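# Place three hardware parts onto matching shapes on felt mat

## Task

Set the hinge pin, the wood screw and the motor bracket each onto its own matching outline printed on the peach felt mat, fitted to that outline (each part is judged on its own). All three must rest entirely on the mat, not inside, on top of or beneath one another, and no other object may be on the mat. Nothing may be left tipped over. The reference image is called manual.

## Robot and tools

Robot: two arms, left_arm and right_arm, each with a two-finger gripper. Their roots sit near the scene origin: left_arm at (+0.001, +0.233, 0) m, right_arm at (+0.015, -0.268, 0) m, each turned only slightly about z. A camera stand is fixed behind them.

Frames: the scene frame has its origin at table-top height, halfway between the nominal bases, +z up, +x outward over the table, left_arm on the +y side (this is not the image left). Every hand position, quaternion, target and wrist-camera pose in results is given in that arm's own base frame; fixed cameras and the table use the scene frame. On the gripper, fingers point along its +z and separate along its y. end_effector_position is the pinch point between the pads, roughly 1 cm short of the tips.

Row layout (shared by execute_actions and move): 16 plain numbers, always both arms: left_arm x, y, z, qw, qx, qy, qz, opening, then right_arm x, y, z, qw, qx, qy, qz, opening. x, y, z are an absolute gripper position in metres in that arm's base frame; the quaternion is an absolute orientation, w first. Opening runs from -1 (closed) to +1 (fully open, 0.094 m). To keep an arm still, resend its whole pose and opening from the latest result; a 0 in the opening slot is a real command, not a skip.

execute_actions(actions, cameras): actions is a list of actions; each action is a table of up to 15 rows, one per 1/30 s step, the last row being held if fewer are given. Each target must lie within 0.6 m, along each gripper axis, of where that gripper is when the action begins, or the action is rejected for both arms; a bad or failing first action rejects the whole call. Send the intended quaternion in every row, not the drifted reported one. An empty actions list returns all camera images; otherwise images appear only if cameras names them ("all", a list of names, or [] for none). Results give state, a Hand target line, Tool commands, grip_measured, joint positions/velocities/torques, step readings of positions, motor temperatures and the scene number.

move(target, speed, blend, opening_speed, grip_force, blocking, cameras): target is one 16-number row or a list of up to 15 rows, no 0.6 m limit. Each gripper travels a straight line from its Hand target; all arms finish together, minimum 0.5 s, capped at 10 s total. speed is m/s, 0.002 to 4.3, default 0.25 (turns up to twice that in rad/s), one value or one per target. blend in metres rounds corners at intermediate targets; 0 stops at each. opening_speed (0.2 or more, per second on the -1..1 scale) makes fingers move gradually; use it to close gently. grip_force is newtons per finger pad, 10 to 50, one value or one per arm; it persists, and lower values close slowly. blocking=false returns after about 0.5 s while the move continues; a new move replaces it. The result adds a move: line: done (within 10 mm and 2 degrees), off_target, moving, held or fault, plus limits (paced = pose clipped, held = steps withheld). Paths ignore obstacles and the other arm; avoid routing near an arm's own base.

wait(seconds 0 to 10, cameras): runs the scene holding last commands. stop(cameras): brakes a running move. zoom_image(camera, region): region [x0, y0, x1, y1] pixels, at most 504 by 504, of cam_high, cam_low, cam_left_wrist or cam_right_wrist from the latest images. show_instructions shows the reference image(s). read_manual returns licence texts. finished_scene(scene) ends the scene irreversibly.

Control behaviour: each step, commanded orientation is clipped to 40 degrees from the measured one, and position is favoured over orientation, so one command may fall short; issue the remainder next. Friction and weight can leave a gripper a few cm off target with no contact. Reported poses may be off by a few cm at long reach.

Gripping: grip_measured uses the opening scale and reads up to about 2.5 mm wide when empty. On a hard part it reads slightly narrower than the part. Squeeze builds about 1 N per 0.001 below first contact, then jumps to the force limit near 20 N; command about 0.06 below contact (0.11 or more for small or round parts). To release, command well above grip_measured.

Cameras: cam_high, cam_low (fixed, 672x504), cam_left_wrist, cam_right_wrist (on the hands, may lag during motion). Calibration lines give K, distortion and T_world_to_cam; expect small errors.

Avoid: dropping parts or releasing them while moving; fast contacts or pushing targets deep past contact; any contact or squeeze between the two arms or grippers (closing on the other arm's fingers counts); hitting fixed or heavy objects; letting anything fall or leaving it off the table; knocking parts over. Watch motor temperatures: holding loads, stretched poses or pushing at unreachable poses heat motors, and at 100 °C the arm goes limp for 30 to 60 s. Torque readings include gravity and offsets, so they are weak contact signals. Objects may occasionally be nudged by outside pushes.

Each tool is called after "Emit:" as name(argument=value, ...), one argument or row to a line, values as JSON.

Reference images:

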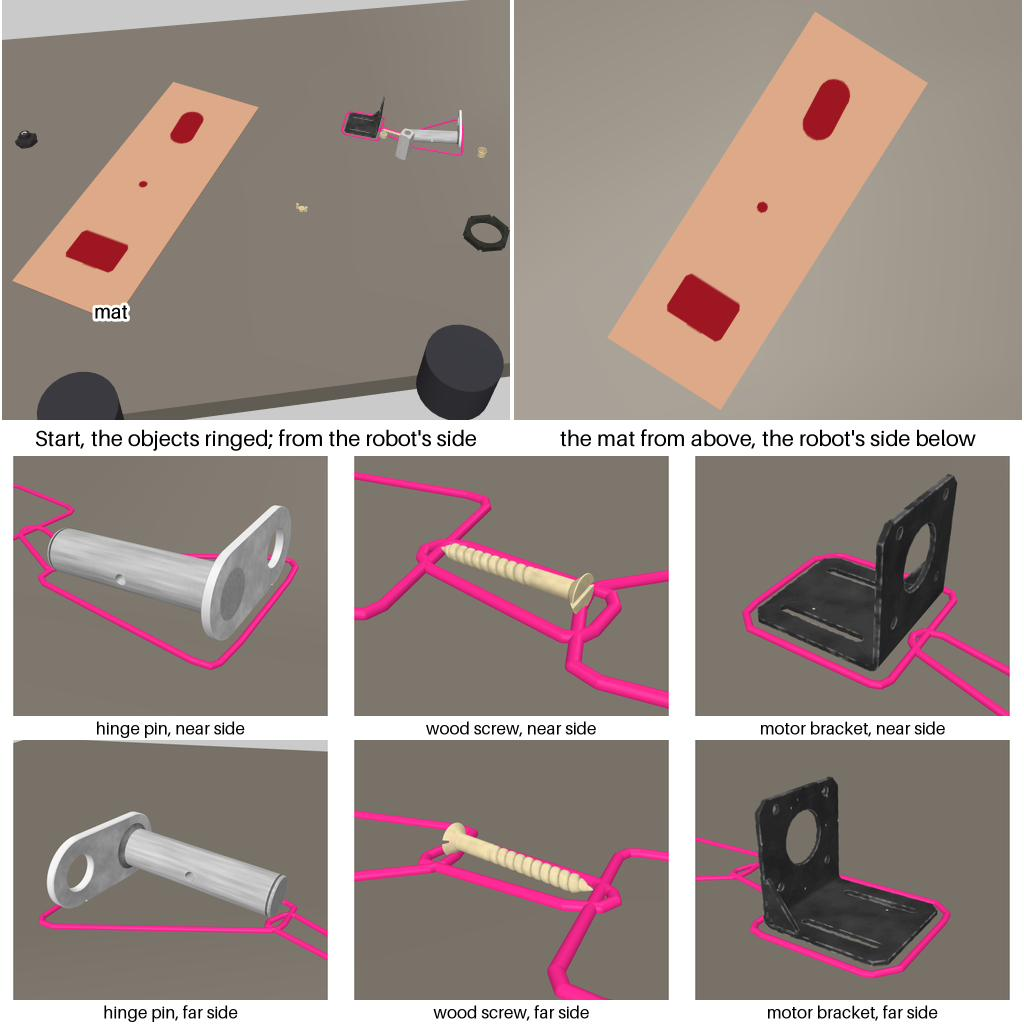

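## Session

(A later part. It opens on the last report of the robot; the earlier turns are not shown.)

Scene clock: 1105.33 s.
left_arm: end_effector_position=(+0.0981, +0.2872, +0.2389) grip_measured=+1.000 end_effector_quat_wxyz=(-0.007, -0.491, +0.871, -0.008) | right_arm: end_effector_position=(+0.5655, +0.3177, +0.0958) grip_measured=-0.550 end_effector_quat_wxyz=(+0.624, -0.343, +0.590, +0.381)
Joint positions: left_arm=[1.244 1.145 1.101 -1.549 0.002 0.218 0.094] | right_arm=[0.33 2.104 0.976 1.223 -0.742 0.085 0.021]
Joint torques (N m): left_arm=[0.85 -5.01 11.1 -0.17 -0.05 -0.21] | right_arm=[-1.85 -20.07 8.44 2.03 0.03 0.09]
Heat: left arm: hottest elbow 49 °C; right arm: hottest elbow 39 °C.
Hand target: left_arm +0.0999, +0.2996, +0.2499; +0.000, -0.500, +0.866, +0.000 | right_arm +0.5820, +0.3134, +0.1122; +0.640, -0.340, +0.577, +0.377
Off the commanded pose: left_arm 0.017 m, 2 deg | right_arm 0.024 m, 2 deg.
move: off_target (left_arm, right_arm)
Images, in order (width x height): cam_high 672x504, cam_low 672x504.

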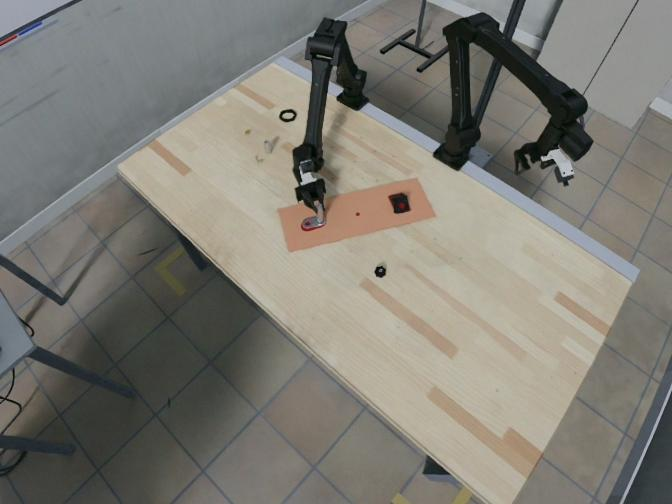

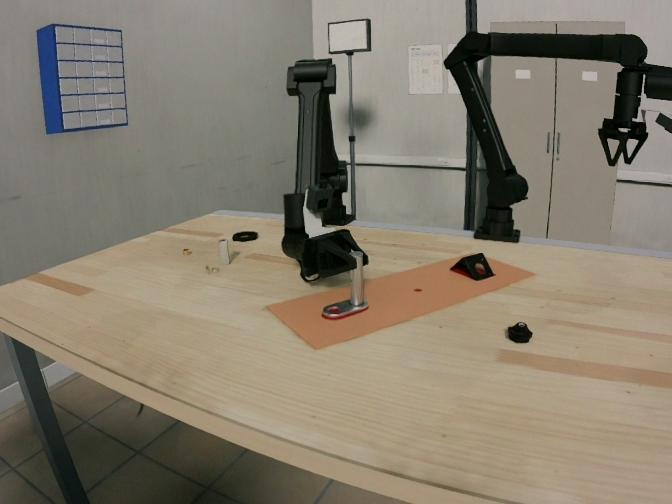

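Emit:
move(
  target=[
    [0.10,0.30,0.25,0,-0.5,0.866,0,1,0.587,0.315,0.103,0.6403,-0.3396,0.5765,0.3771,-1],
  ],
  speed=0.04,
  cameras=["cam_low","cam_high"],
)

Emit:
zoom_image(
  camera="cam_low",
  region=[270, 170, 450, 350],
)

Emit:
zoom_image(
  camera="cam_high",
  region=[270, 150, 390, 260],
)

Scene clock: 1120.27 s.
left_arm: end_effector_position=(+0.0981, +0.2872, +0.2389) grip_measured=+1.000 end_effector_quat_wxyz=(-0.007, -0.491, +0.871, -0.008) | right_arm: end_effector_position=(+0.5695, +0.3191, +0.0960) grip_measured=-0.550 end_effector_quat_wxyz=(+0.626, -0.343, +0.588, +0.381)
Joint positions: left_arm=[1.244 1.145 1.101 -1.549 0.002 0.218 0.094] | right_arm=[0.33 2.112 0.99 1.223 -0.743 0.087 0.021]
Joint torques (N m): left_arm=[0.5 -5.01 11.12 -0.12 -0.06 -0.23] | right_arm=[-1.85 -18.73 8.7 2.45 0.06 0.08]
Heat: left arm: hottest elbow 49 °C; right arm: hottest elbow 40 °C.
Hand target: left_arm +0.0999, +0.2996, +0.2499; +0.000, -0.500, +0.866, +0.000 | right_arm +0.5862, +0.3144, +0.1031; +0.640, -0.340, +0.577, +0.377
Off the commanded pose: left_arm 0.017 m, 2 deg | right_arm 0.019 m, 2 deg.
move: off_target (left_arm, right_arm)
Images, in order (width x height): cam_high 672x504, cam_low 672x504.

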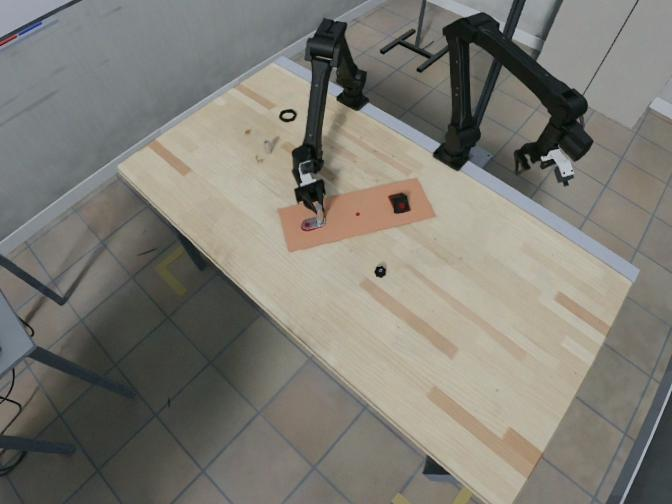

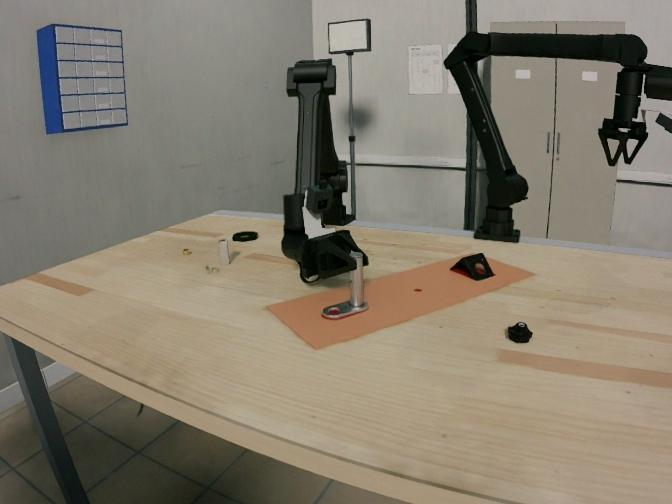

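Scaled by 2.800 from the camera's 672x504 image, which has a finer 960x720 frame.

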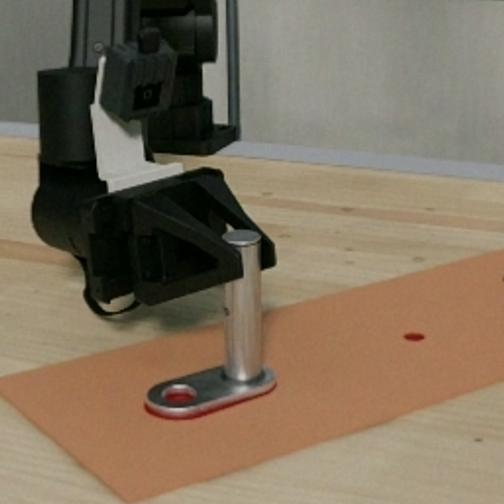

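Scaled by 4.200 from the camera's 672x504 image, which has a finer 960x720 frame.

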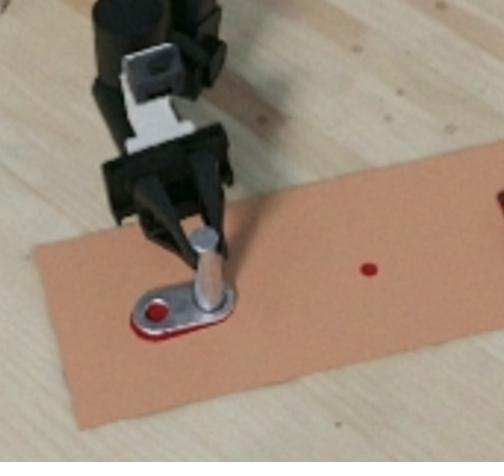

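Emit:
move(
  target=[
    [0.10,0.30,0.25,0,-0.5,0.866,0,1,0.586,0.315,0.090,0.6403,-0.3396,0.5765,0.3771,-1],
  ],
  speed=0.04,
  cameras=["cam_low","cam_high"],
)

Emit:
zoom_image(
  camera="cam_low",
  region=[270, 170, 450, 350],
)

Emit:
zoom_image(
  camera="cam_high",
  region=[270, 150, 390, 260],
)

Scene clock: 1132.57 s.
left_arm: end_effector_position=(+0.0981, +0.2872, +0.2389) grip_measured=+1.000 end_effector_quat_wxyz=(-0.007, -0.491, +0.871, -0.008) | right_arm: end_effector_position=(+0.5719, +0.3200, +0.0950) grip_measured=-0.550 end_effector_quat_wxyz=(+0.632, -0.345, +0.581, +0.380)
Joint positions: left_arm=[1.244 1.145 1.101 -1.549 0.002 0.218 0.094] | right_arm=[0.33 2.128 1.002 1.245 -0.743 0.087 0.021]
Joint torques (N m): left_arm=[0.79 -4.42 10.99 -0.17 -0.03 -0.21] | right_arm=[-1.79 -17.55 7.98 2.63 0.12 0.08]
Heat: left arm: hottest elbow 49 °C; right arm: hottest elbow 39 °C.
Hand target: left_arm +0.0999, +0.2996, +0.2499; +0.000, -0.500, +0.866, +0.000 | right_arm +0.5853, +0.3145, +0.0901; +0.640, -0.340, +0.577, +0.377
Off the commanded pose: left_arm 0.017 m, 2 deg | right_arm 0.016 m, 1 deg.
move: off_target (left_arm, right_arm)
Images, in order (width x height): cam_high 672x504, cam_low 672x504.

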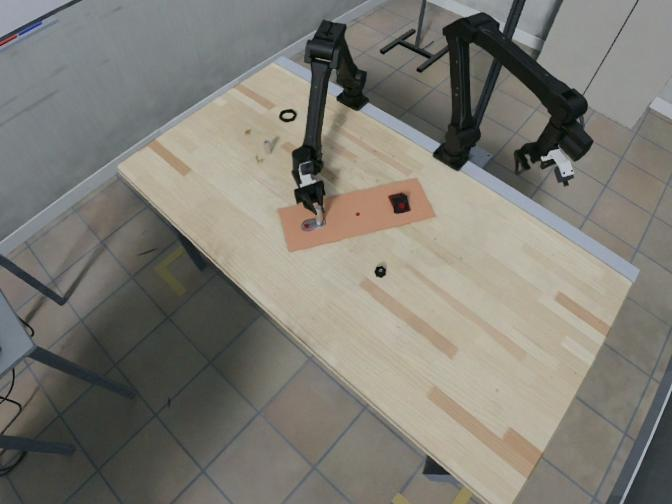

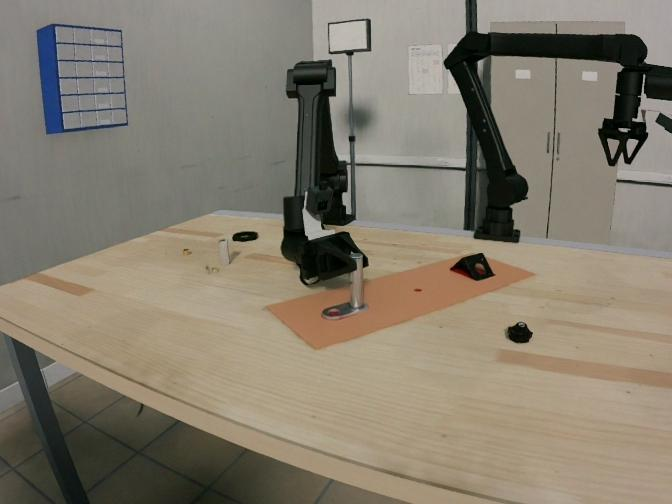

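Scaled by 2.800 from the camera's 672x504 image, which has a finer 960x720 frame.

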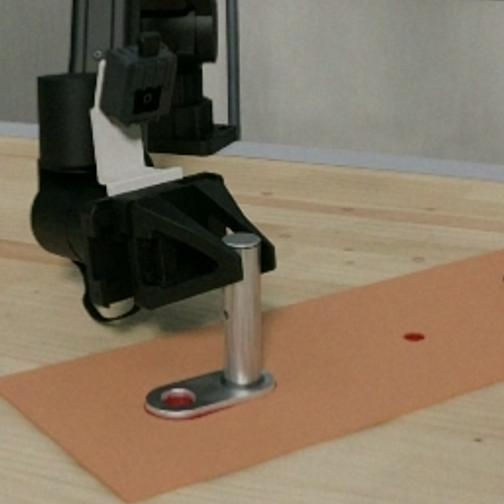

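Scaled by 4.200 from the camera's 672x504 image, which has a finer 960x720 frame.

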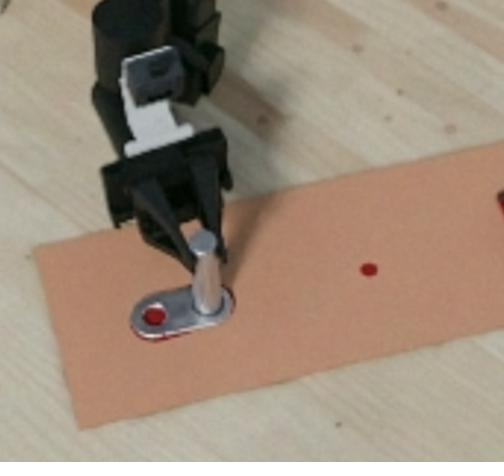

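Emit:
move(
  target=[
    [0.10,0.30,0.25,0,-0.5,0.866,0,1,0.577,0.318,0.087,0.637,-0.343,0.579,0.378,-1],
    [0.10,0.30,0.25,0,-0.5,0.866,0,1,0.577,0.318,0.087,0.637,-0.343,0.579,0.378,0.1],
    [0.10,0.30,0.25,0,-0.5,0.866,0,1,0.54,0.24,0.11,0.637,-0.343,0.579,0.378,0.2],
    [0.10,0.30,0.25,0,-0.5,0.866,0,1,0.47,0.18,0.25,0.6515,-0.3218,0.5866,0.3574,0.2],
    [0.10,0.30,0.25,0,-0.5,0.866,0,1,0.46,0.27,0.3,0,-0.2164,0.9763,0,0.2],
  ],
  speed=[0.05,0.1,0.12,0.4,0.5],
  opening_speed=1.0,
  cameras=["cam_right_wrist","cam_low"],
)

Emit:
wait(
  seconds=0.1,
  cameras=["cam_right_wrist"],
)

Emit:
zoom_image(
  camera="cam_right_wrist",
  region=[200, 0, 600, 300],
)

Scene clock: 1150.67 s.
left_arm: end_effector_position=(+0.0981, +0.2872, +0.2389) grip_measured=+1.000 end_effector_quat_wxyz=(-0.007, -0.491, +0.871, -0.008) | right_arm: end_effector_position=(+0.4526, +0.2599, +0.2991) grip_measured=+0.197 end_effector_quat_wxyz=(+0.007, -0.216, +0.976, +0.003)
Joint positions: left_arm=[1.244 1.145 1.101 -1.549 0.002 0.218 0.094] | right_arm=[0.522 1.704 1.836 -1.687 -0.001 0.086 0.056]
Joint torques (N m): left_arm=[0.97 -5.07 11.1 -0.17 -0.04 -0.25] | right_arm=[0.21 -16.56 12.72 -0.06 0.14 0.08]
Heat: left arm: hottest elbow 49 °C; right arm: hottest elbow 39 °C.
Hand target: left_arm +0.0999, +0.2996, +0.2499; +0.000, -0.500, +0.866, +0.000 | right_arm +0.4595, +0.2698, +0.2995; +0.007, -0.217, +0.976, +0.002
Off the commanded pose: left_arm 0.017 m, 2 deg | right_arm 0.013 m, 1 deg.
joint sent to its limit (right arm) — joint 4 (wrist pitch), lower limit. The joint targets still meet the commanded pose.
move: off_target (left_arm, right_arm); target 3's new opening was sent with right_arm's hand 0.011 m and 1 deg from that target
camera_calibration:
cam_right_wrist: T_world_to_cam=[[0.453245, -0.89136, 0.00677554, 0.0260267], [-0.824984, -0.416591, 0.381908, 0.410993], [-0.337595, -0.178688, -0.924175, 0.596963], [0, 0, 0, 1]] pos_world=[0.528798, 0.301085, 0.394561]
Images, in order (width x height): cam_low 672x504, cam_right_wrist 672x504.

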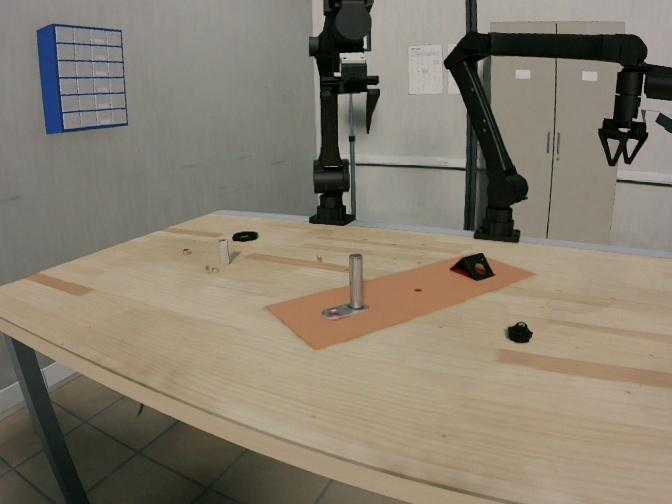

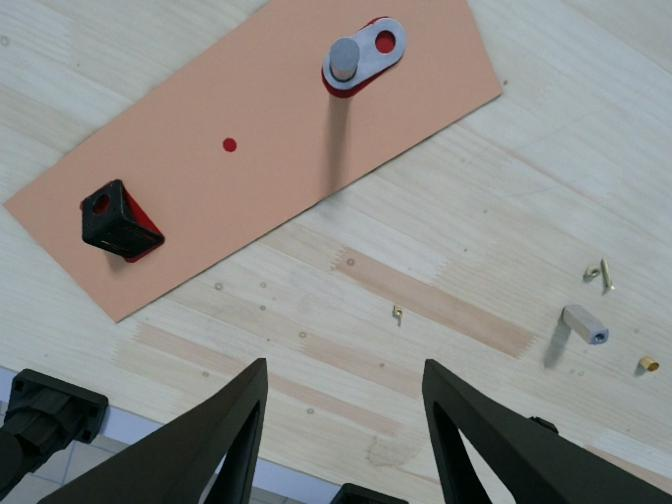

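Scene clock: 1150.77 s.
left_arm: end_effector_position=(+0.0981, +0.2872, +0.2389) grip_measured=+1.000 end_effector_quat_wxyz=(-0.007, -0.491, +0.871, -0.008) | right_arm: end_effector_position=(+0.4526, +0.2599, +0.2991) grip_measured=+0.197 end_effector_quat_wxyz=(+0.007, -0.216, +0.976, +0.003)
Joint positions: left_arm=[1.244 1.145 1.101 -1.549 0.002 0.218 0.094] | right_arm=[0.522 1.704 1.836 -1.687 -0.001 0.086 0.056]
Joint torques (N m): left_arm=[0.62 -5.3 11.04 -0.24 -0.06 -0.22] | right_arm=[0.21 -16.56 12.72 -0.06 0.14 0.08]
Heat: left arm: hottest elbow 49 °C; right arm: hottest elbow 39 °C.
Hand target: left_arm +0.0999, +0.2996, +0.2499; +0.000, -0.500, +0.866, +0.000 | right_arm +0.4596, +0.2698, +0.2995; +0.007, -0.216, +0.976, +0.002
Tool commands: left_gripper/opening=+1.0 right_gripper/opening=+0.2
Off the commanded pose: left_arm 0.017 m, 2 deg | right_arm 0.013 m, 1 deg.
wait: 0.10 s; no rest
camera_calibration:
cam_right_wrist: T_world_to_cam=[[0.452942, -0.891514, 0.00676474, 0.026149], [-0.82511, -0.416306, 0.381946, 0.410917], [-0.337695, -0.178581, -0.92416, 0.596959], [0, 0, 0, 1]] pos_world=[0.528798, 0.300985, 0.394561]
Images, in order (width x height): cam_right_wrist 672x504.

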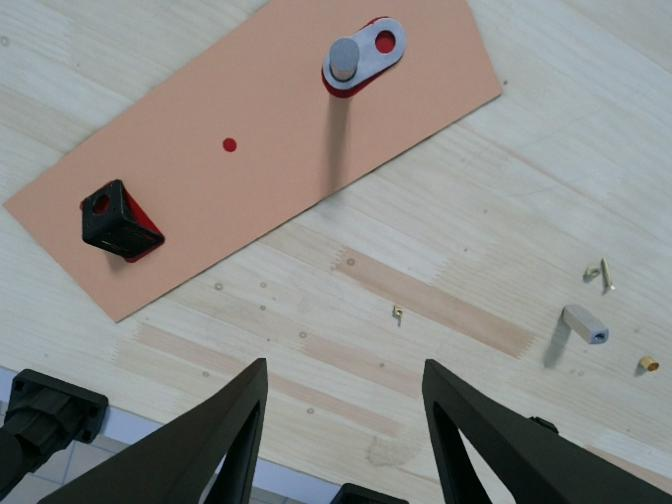

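Scaled by 1.260 from the camera's 672x504 image, which has a finer 960x720 frame.

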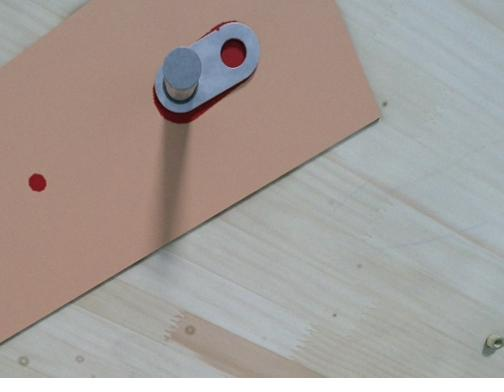

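Emit:
move(
  target=[
    [0.10,0.30,0.25,0,-0.5,0.866,0,1,0.47,-0.08,0.20,0,0,1,0,-0.4],
    [0.10,0.30,0.25,0,-0.5,0.866,0,1,0.47,-0.08,0.15,0,0,1,0,-0.4],
  ],
  speed=0.5,
  cameras=["cam_right_wrist"],
)

Emit:
zoom_image(
  camera="cam_right_wrist",
  region=[250, 80, 500, 280],
)

Scene clock: 1173.07 s.
left_arm: end_effector_position=(+0.0981, +0.2872, +0.2389) grip_measured=+1.000 end_effector_quat_wxyz=(-0.007, -0.491, +0.871, -0.008) | right_arm: end_effector_position=(+0.4660, -0.0811, +0.1632) grip_measured=-0.397 end_effector_quat_wxyz=(+0.008, +0.006, +1.000, -0.003)
Joint positions: left_arm=[1.244 1.145 1.101 -1.549 0.002 0.218 0.094] | right_arm=[-0.17 1.596 1.342 -1.3 0.003 -0.159 0.028]
Joint torques (N m): left_arm=[0.85 -5.13 11.07 -0.12 -0.06 -0.22] | right_arm=[-0.32 -14.8 8.57 0.91 -0.09 -0.08]
Heat: left arm: hottest elbow 49 °C; right arm: hottest elbow 40 °C.
Hand target: left_arm +0.0999, +0.2996, +0.2499; +0.000, -0.500, +0.866, +0.000 | right_arm +0.4696, -0.0799, +0.1501; +0.000, +0.000, +1.000, +0.000
Off the commanded pose: left_arm 0.017 m, 2 deg | right_arm 0.014 m, 1 deg.
move: off_target (left_arm, right_arm)
camera_calibration:
cam_right_wrist: T_world_to_cam=[[0.0228613, -0.999629, 0.0147804, -0.0926472], [-0.924087, -0.0154874, 0.381867, 0.410659], [-0.381497, -0.0223884, -0.924099, 0.448125], [0, 0, 0, 1]] pos_world=[0.552561, -0.07622, 0.258664]
Images, in order (width x height): cam_right_wrist 672x504.

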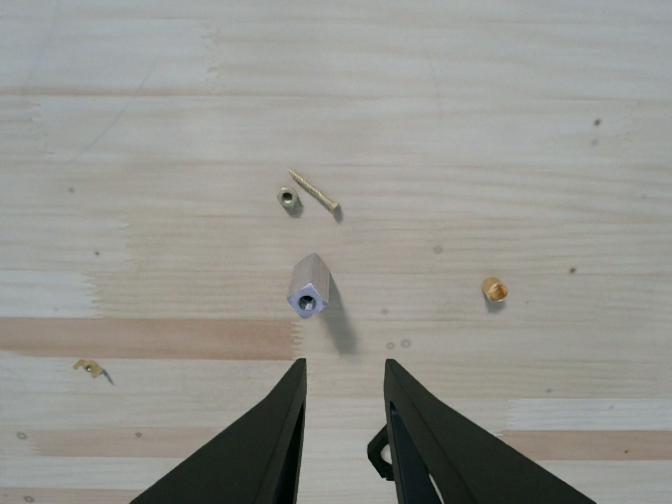

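Scaled by 2.016 from the camera's 672x504 image, which has a finer 960x720 frame.

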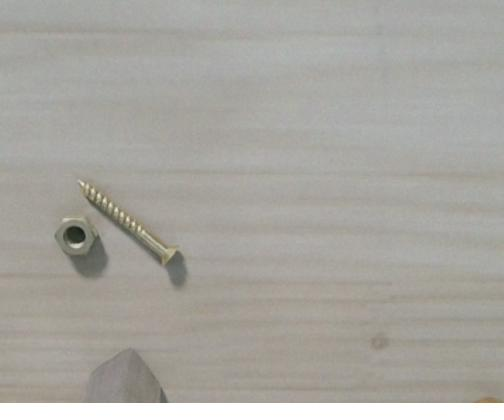

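Emit:
move(
  target=[0.10,0.30,0.25,0,-0.5,0.866,0,1,0.505,-0.061,0.05,-0.1184,-0.4166,0.8996,-0.0548,-0.7],
  speed=0.2,
  cameras=["cam_right_wrist"],
)

Emit:
zoom_image(
  camera="cam_right_wrist",
  region=[220, 220, 470, 420],
)

Scene clock: 1201.43 s.
left_arm: end_effector_position=(+0.0981, +0.2872, +0.2389) grip_measured=+1.000 end_effector_quat_wxyz=(-0.007, -0.491, +0.871, -0.008) | right_arm: end_effector_position=(+0.4877, -0.0662, +0.0571) grip_measured=-0.697 end_effector_quat_wxyz=(-0.123, -0.407, +0.904, -0.051)
Joint positions: left_arm=[1.244 1.145 1.101 -1.549 0.002 0.218 0.094] | right_arm=[-0.062 1.858 1.377 -1.262 0.204 -0.89 0.014]
Joint torques (N m): left_arm=[1.14 -5.07 11.19 -0.23 -0.05 -0.22] | right_arm=[0.5 -16.85 10.86 0.42 0.26 -0.08]
Heat: left arm: hottest elbow 50 °C; right arm: hottest elbow 40 °C.
Hand target: left_arm +0.0999, +0.2996, +0.2499; +0.000, -0.500, +0.866, +0.000 | right_arm +0.5042, -0.0609, +0.0501; -0.118, -0.417, +0.900, -0.055
Off the commanded pose: left_arm 0.017 m, 2 deg | right_arm 0.019 m, 1 deg.
move: off_target (left_arm, right_arm)
camera_calibration:
cam_right_wrist: T_world_to_cam=[[0.77075, -0.637084, -0.00829231, -0.416038], [-0.494363, -0.606193, 0.623005, 0.208974], [-0.401933, -0.476081, -0.782174, 0.330399], [0, 0, 0, 1]] pos_world=[0.556768, 0.0189247, 0.124788]
Images, in order (width x height): cam_right_wrist 672x504.

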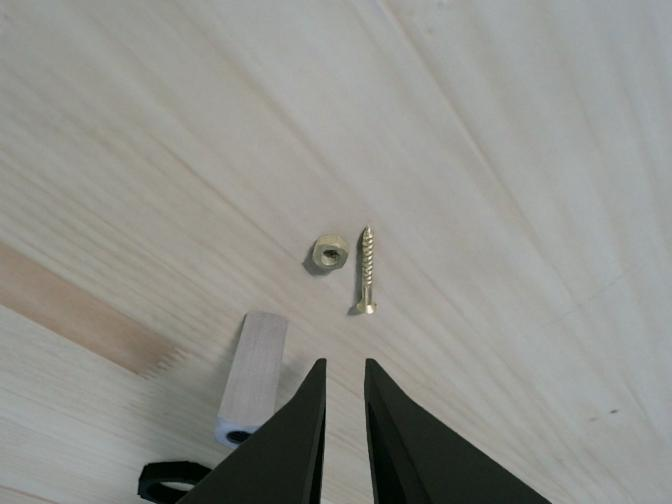

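Scaled by 2.016 from the camera's 672x504 image, which has a finer 960x720 frame.

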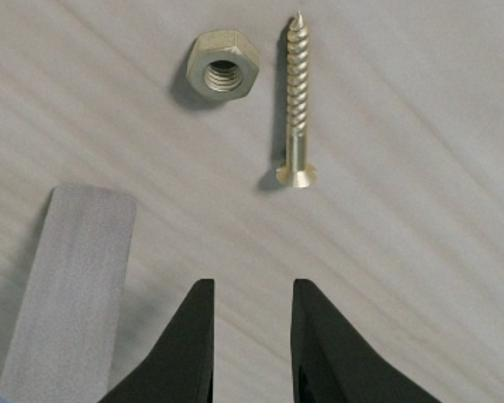

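Emit:
move(
  target=[0.10,0.30,0.25,0,-0.5,0.866,0,1,0.509,-0.066,0.012,-0.1184,-0.4166,0.8996,-0.0548,-0.7],
  speed=0.08,
  cameras=["cam_right_wrist"],
)

Emit:
zoom_image(
  camera="cam_right_wrist",
  region=[220, 220, 470, 420],
)

Scene clock: 1215.83 s.
left_arm: end_effector_position=(+0.0981, +0.2872, +0.2389) grip_measured=+1.000 end_effector_quat_wxyz=(-0.007, -0.491, +0.871, -0.008) | right_arm: end_effector_position=(+0.5017, -0.0673, +0.0252) grip_measured=-0.697 end_effector_quat_wxyz=(-0.114, -0.410, +0.903, -0.056)
Joint positions: left_arm=[1.244 1.145 1.101 -1.549 0.002 0.218 0.094] | right_arm=[-0.062 1.918 1.377 -1.182 0.205 -0.899 0.014]
Joint torques (N m): left_arm=[0.56 -5.01 11.07 -0.17 -0.05 -0.22] | right_arm=[-0.26 -17.55 8.84 0.46 0.26 -0.08]
Heat: left arm: hottest elbow 50 °C; right arm: hottest elbow 41 °C.
Hand target: left_arm +0.0999, +0.2996, +0.2499; +0.000, -0.500, +0.866, +0.000 | right_arm +0.5084, -0.0660, +0.0121; -0.118, -0.416, +0.900, -0.055
Off the commanded pose: left_arm 0.017 m, 2 deg | right_arm 0.015 m, 1 deg.
move: off_target (left_arm, right_arm)
camera_calibration:
cam_right_wrist: T_world_to_cam=[[0.776487, -0.630098, 0.00669223, -0.430594], [-0.500237, -0.609928, 0.614614, 0.237925], [-0.383185, -0.480588, -0.788799, 0.301142], [0, 0, 0, 1]] pos_world=[0.568763, 0.018526, 0.0941902]
Images, in order (width x height): cam_right_wrist 672x504.

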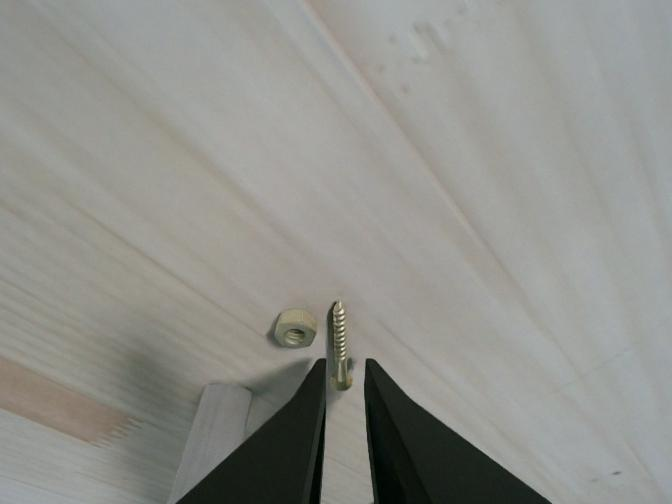

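Scaled by 2.016 from the camera's 672x504 image, which has a finer 960x720 frame.

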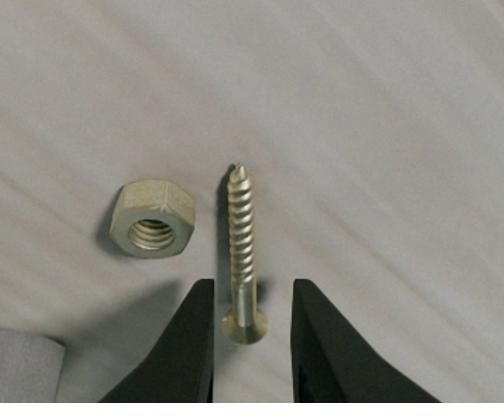

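Emit:
move(
  target=[
    [0.10,0.30,0.25,0,-0.5,0.866,0,1,0.508,-0.0655,-0.001,-0.1184,-0.4166,0.8996,-0.0548,-0.7],
  ],
  speed=0.04,
  cameras=["cam_right_wrist"],
)

Emit:
zoom_image(
  camera="cam_right_wrist",
  region=[250, 270, 450, 430],
)

Scene clock: 1227.13 s.
left_arm: end_effector_position=(+0.0981, +0.2872, +0.2389) grip_measured=+1.000 end_effector_quat_wxyz=(-0.007, -0.491, +0.871, -0.008) | right_arm: end_effector_position=(+0.5076, -0.0677, +0.0190) grip_measured=-0.697 end_effector_quat_wxyz=(-0.106, -0.410, +0.904, -0.060)
Joint positions: left_arm=[1.244 1.145 1.101 -1.549 0.002 0.218 0.094] | right_arm=[-0.062 1.929 1.377 -1.152 0.205 -0.9 0.014]
Joint torques (N m): left_arm=[1.32 -5.54 11.03 -0.13 -0.06 -0.24] | right_arm=[-0.21 -17.38 7.61 0.54 0.25 -0.07]
Heat: left arm: hottest elbow 50 °C; right arm: hottest elbow 40 °C.
Hand target: left_arm +0.0999, +0.2996, +0.2499; +0.000, -0.500, +0.866, +0.000 | right_arm +0.5072, -0.0655, -0.0005; -0.118, -0.417, +0.900, -0.055
Off the commanded pose: left_arm 0.017 m, 2 deg | right_arm 0.020 m, 2 deg.
move: off_target (left_arm, right_arm)
camera_calibration:
cam_right_wrist: T_world_to_cam=[[0.77651, -0.629728, 0.0218146, -0.435679], [-0.51128, -0.609464, 0.605926, 0.250269], [-0.368273, -0.481661, -0.795222, 0.290777], [0, 0, 0, 1]] pos_world=[0.573352, 0.0182267, 0.0890919]
Images, in order (width x height): cam_right_wrist 672x504.

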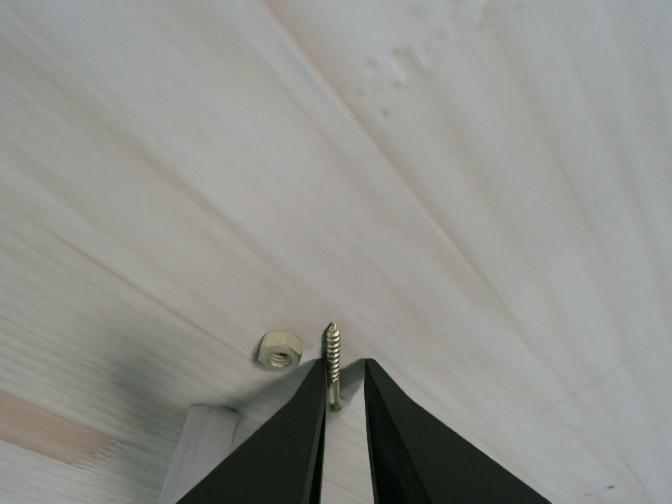

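Scaled by 2.520 from the camera's 672x504 image, which has a finer 960x720 frame.

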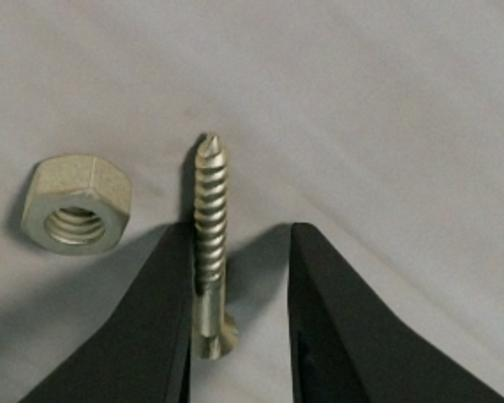

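Emit:
move(
  target=[
    [0.10,0.30,0.25,0,-0.5,0.866,0,1,0.501,-0.056,0.008,-0.1184,-0.4166,0.8996,-0.0548,-0.6],
  ],
  speed=0.04,
  cameras=["cam_right_wrist"],
)

Emit:
zoom_image(
  camera="cam_right_wrist",
  region=[250, 270, 450, 430],
)

Scene clock: 1239.27 s.
left_arm: end_effector_position=(+0.0981, +0.2872, +0.2389) grip_measured=+1.000 end_effector_quat_wxyz=(-0.007, -0.491, +0.871, -0.008) | right_arm: end_effector_position=(+0.5057, -0.0643, +0.0175) grip_measured=-0.603 end_effector_quat_wxyz=(-0.108, -0.413, +0.902, -0.059)
Joint positions: left_arm=[1.244 1.145 1.101 -1.549 0.002 0.218 0.094] | right_arm=[-0.056 1.929 1.372 -1.152 0.205 -0.9 0.019]
Joint torques (N m): left_arm=[0.73 -4.95 11.06 -0.12 -0.07 -0.23] | right_arm=[0.62 -19.31 6.63 -0.02 0.14 0.08]
Heat: left arm: hottest elbow 50 °C; right arm: hottest elbow 40 °C.
Hand target: left_arm +0.0999, +0.2996, +0.2499; +0.000, -0.500, +0.866, +0.000 | right_arm +0.5010, -0.0562, +0.0083; -0.118, -0.417, +0.900, -0.055
Off the commanded pose: left_arm 0.017 m, 2 deg | right_arm 0.013 m, 1 deg.
move: off_target (left_arm, right_arm)
camera_calibration:
cam_right_wrist: T_world_to_cam=[[0.780664, -0.624708, 0.0174447, -0.433722], [-0.504085, -0.612937, 0.608447, 0.248413], [-0.369409, -0.483786, -0.793403, 0.290862], [0, 0, 0, 1]] pos_world=[0.571259, 0.0220268, 0.0871914]
Images, in order (width x height): cam_right_wrist 672x504.

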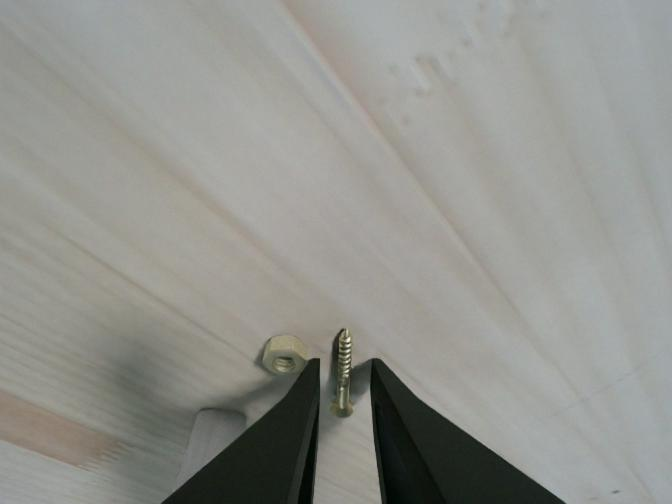

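Scaled by 2.520 from the camera's 672x504 image, which has a finer 960x720 frame.

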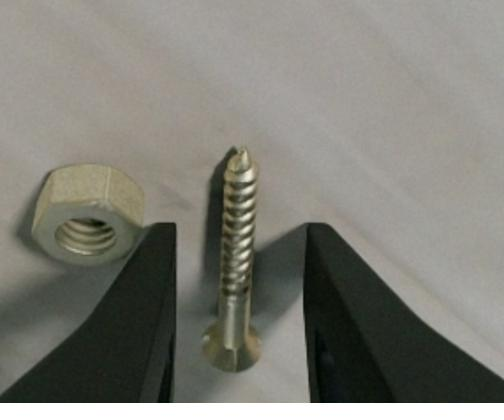

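Emit:
move(
  target=[
    [0.10,0.30,0.25,0,-0.5,0.866,0,1,0.502,-0.057,-0.006,-0.1184,-0.4166,0.8996,-0.0548,-0.6],
    [0.10,0.30,0.25,0,-0.5,0.866,0,1,0.502,-0.057,-0.006,-0.1184,-0.4166,0.8996,-0.0548,-1],
  ],
  speed=0.04,
  opening_speed=0.4,
  cameras=["cam_right_wrist"],
)

Emit:
zoom_image(
  camera="cam_right_wrist",
  region=[250, 270, 450, 430],
)

Scene clock: 1249.77 s.
left_arm: end_effector_position=(+0.0981, +0.2872, +0.2389) grip_measured=+1.000 end_effector_quat_wxyz=(-0.007, -0.491, +0.871, -0.008) | right_arm: end_effector_position=(+0.5065, -0.0640, +0.0167) grip_measured=-0.933 end_effector_quat_wxyz=(-0.106, -0.413, +0.903, -0.060)
Joint positions: left_arm=[1.244 1.145 1.101 -1.549 0.002 0.218 0.094] | right_arm=[-0.055 1.929 1.37 -1.146 0.206 -0.9 0.003]
Joint torques (N m): left_arm=[0.97 -4.89 11.11 -0.25 -0.05 -0.23] | right_arm=[0.44 -17.79 6.04 0.91 0.14 0.07]
Heat: left arm: hottest elbow 50 °C; right arm: hottest elbow 40 °C.
Hand target: left_arm +0.0999, +0.2996, +0.2499; +0.000, -0.500, +0.866, +0.000 | right_arm +0.5012, -0.0571, -0.0052; -0.119, -0.417, +0.900, -0.055
Off the commanded pose: left_arm 0.017 m, 2 deg | right_arm 0.024 m, 2 deg.
move: off_target (left_arm, right_arm); target 2's new opening was sent with right_arm's hand 0.024 m and 1 deg from that target
camera_calibration:
cam_right_wrist: T_world_to_cam=[[0.78108, -0.624052, 0.0217275, -0.434475], [-0.506582, -0.61294, 0.606366, 0.250821], [-0.365086, -0.484627, -0.794889, 0.28852], [0, 0, 0, 1]] pos_world=[0.571756, 0.0224273, 0.0866921]
Images, in order (width x height): cam_right_wrist 672x504.

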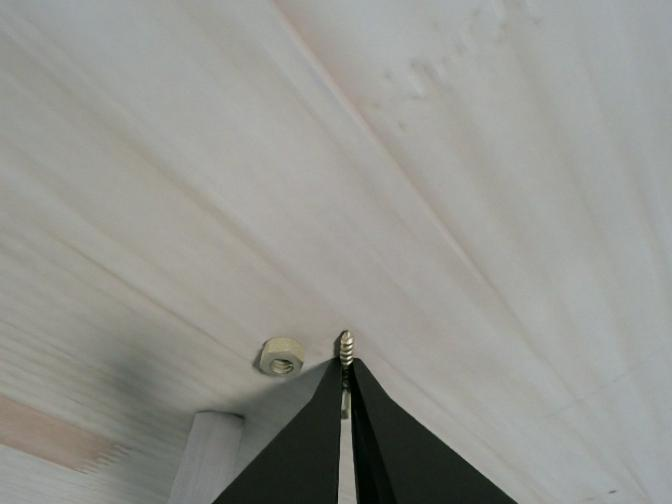

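Scaled by 2.520 from the camera's 672x504 image, which has a finer 960x720 frame.

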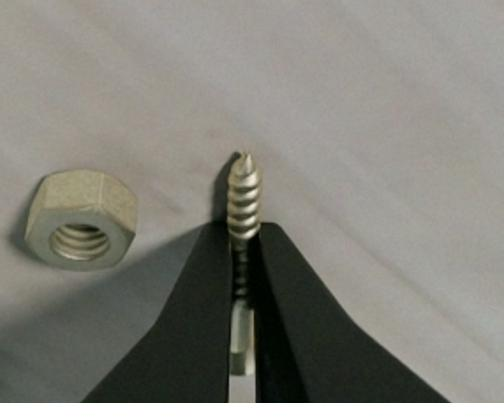

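Emit:
move(
  target=[
    [0.10,0.30,0.25,0,-0.5,0.866,0,1,0.50,-0.055,0.13,-0.1184,-0.4166,0.8996,-0.0548,-1],
    [0.10,0.30,0.25,0,-0.5,0.866,0,1,0.40,0.15,0.2,0.6021,-0.2683,0.7175,0.2251,-1],
    [0.10,0.30,0.25,0,-0.5,0.866,0,1,0.455,0.395,0.12,0.6021,-0.2683,0.7175,0.2251,-1],
  ],
  speed=[0.15,0.4,0.25],
  cameras=["cam_low","cam_high","cam_right_wrist"],
)

Emit:
zoom_image(
  camera="cam_low",
  region=[360, 180, 500, 310],
)

Emit:
zoom_image(
  camera="cam_high",
  region=[310, 160, 410, 240],
)

Scene clock: 1272.93 s.
left_arm: end_effector_position=(+0.0981, +0.2872, +0.2389) grip_measured=+1.000 end_effector_quat_wxyz=(-0.007, -0.491, +0.871, -0.008) | right_arm: end_effector_position=(+0.4475, +0.3833, +0.1194) grip_measured=-0.935 end_effector_quat_wxyz=(+0.596, -0.272, +0.723, +0.219)
Joint positions: left_arm=[1.244 1.145 1.101 -1.549 0.002 0.218 0.094] | right_arm=[0.708 1.726 0.701 0.83 -0.003 -0.009 0.003]
Joint torques (N m): left_arm=[0.79 -5.36 11.03 -0.21 -0.04 -0.22] | right_arm=[0.03 -13.22 8.83 2.81 0.21 0.08]
Heat: left arm: hottest elbow 50 °C; right arm: hottest elbow 39 °C.
Hand target: left_arm +0.0999, +0.2996, +0.2499; +0.000, -0.500, +0.866, +0.000 | right_arm +0.4544, +0.3946, +0.1200; +0.602, -0.268, +0.718, +0.225
Off the commanded pose: left_arm 0.017 m, 2 deg | right_arm 0.014 m, 1 deg.
move: off_target (left_arm, right_arm)
camera_calibration:
cam_right_wrist: T_world_to_cam=[[0.651807, -0.757095, 0.0442006, -0.00521817], [-0.405164, -0.396902, -0.823597, 0.475395], [0.641084, 0.518918, -0.565451, -0.296907], [0, 0, 0, 1]] pos_world=[0.386357, 0.338805, 0.223878]
Images, in order (width x height): cam_high 672x504, cam_low 672x504, cam_right_wrist 672x504.

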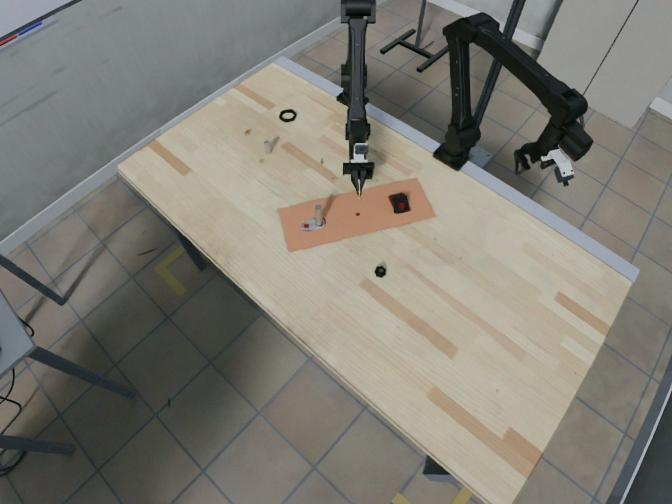

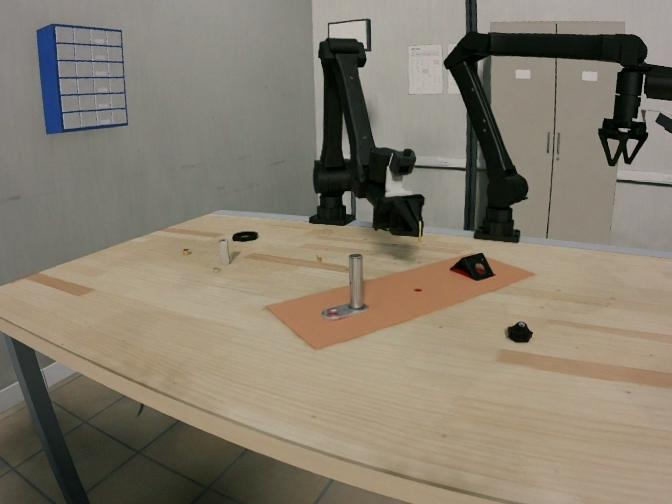

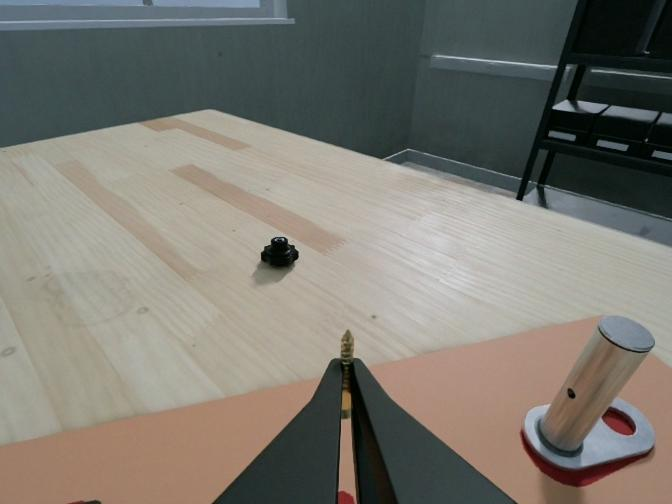

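Scaled by 3.600 from the camera's 672x504 image, which has a finer 960x720 frame.

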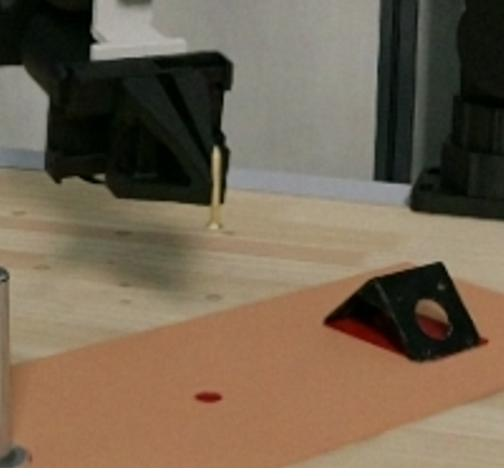

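Scaled by 5.040 from the camera's 672x504 image, which has a finer 960x720 frame.

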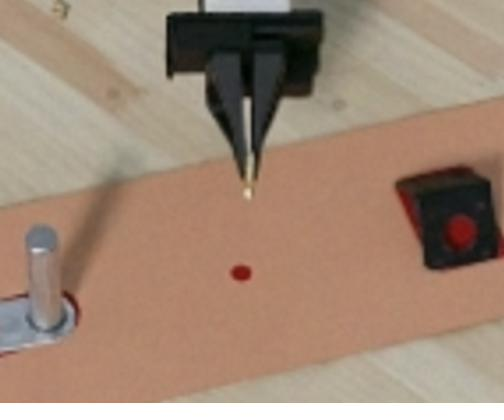

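Emit:
move(
  target=[
    [0.10,0.30,0.25,0,-0.5,0.866,0,1,0.455,0.395,0.055,0.6021,-0.2683,0.7175,0.2251,-1],
  ],
  speed=0.15,
  cameras=["cam_low","cam_high"],
)

Emit:
zoom_image(
  camera="cam_low",
  region=[380, 210, 460, 310],
)

Emit:
zoom_image(
  camera="cam_high",
  region=[325, 170, 395, 230],
)

Scene clock: 1303.17 s.
left_arm: end_effector_position=(+0.0981, +0.2872, +0.2389) grip_measured=+1.000 end_effector_quat_wxyz=(-0.007, -0.491, +0.871, -0.008) | right_arm: end_effector_position=(+0.4504, +0.3858, +0.0564) grip_measured=-0.935 end_effector_quat_wxyz=(+0.597, -0.272, +0.723, +0.219)
Joint positions: left_arm=[1.244 1.145 1.101 -1.549 0.002 0.218 0.094] | right_arm=[0.708 1.925 0.709 1.023 -0.003 -0.009 0.003]
Joint torques (N m): left_arm=[0.56 -5.19 11.15 -0.2 -0.06 -0.23] | right_arm=[-0.03 -14.8 6.63 2.82 0.21 0.09]
Heat: left arm: hottest elbow 50 °C; right arm: hottest elbow 41 °C.
Hand target: left_arm +0.0999, +0.2996, +0.2499; +0.000, -0.500, +0.866, +0.000 | right_arm +0.4546, +0.3948, +0.0550; +0.602, -0.268, +0.718, +0.225
Off the commanded pose: left_arm 0.017 m, 2 deg | right_arm 0.010 m, 1 deg.
move: off_target (left_arm)
Images, in order (width x height): cam_high 672x504, cam_low 672x504.

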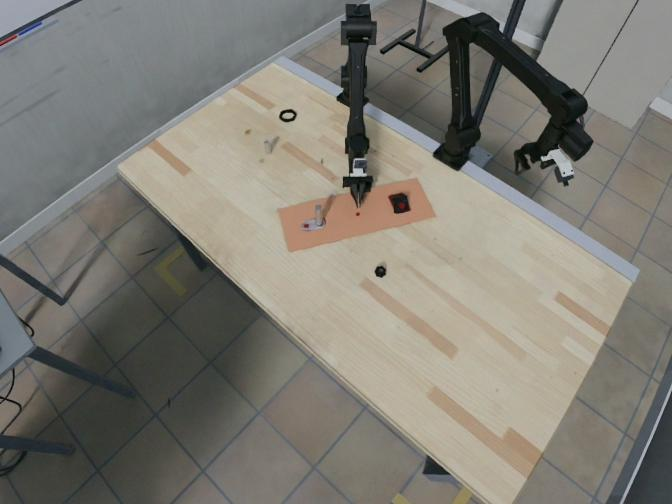

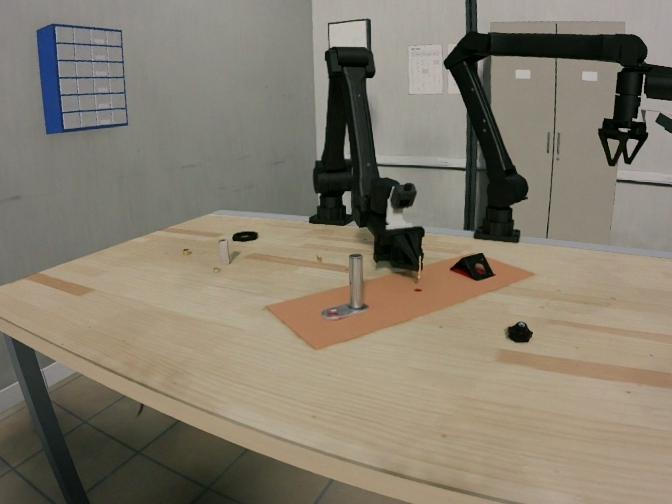

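Scaled by 5.040 from the camera's 672x504 image, which has a finer 960x720 frame.

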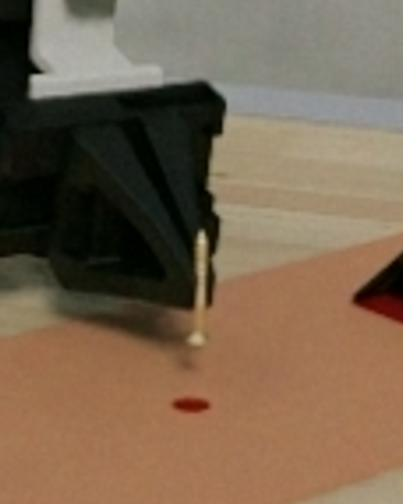

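Scaled by 7.200 from the camera's 672x504 image, which has a finer 960x720 frame.

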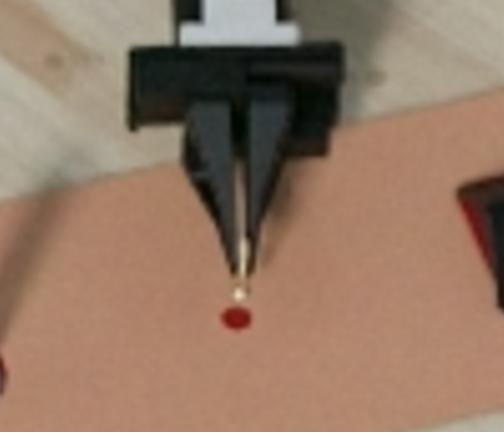

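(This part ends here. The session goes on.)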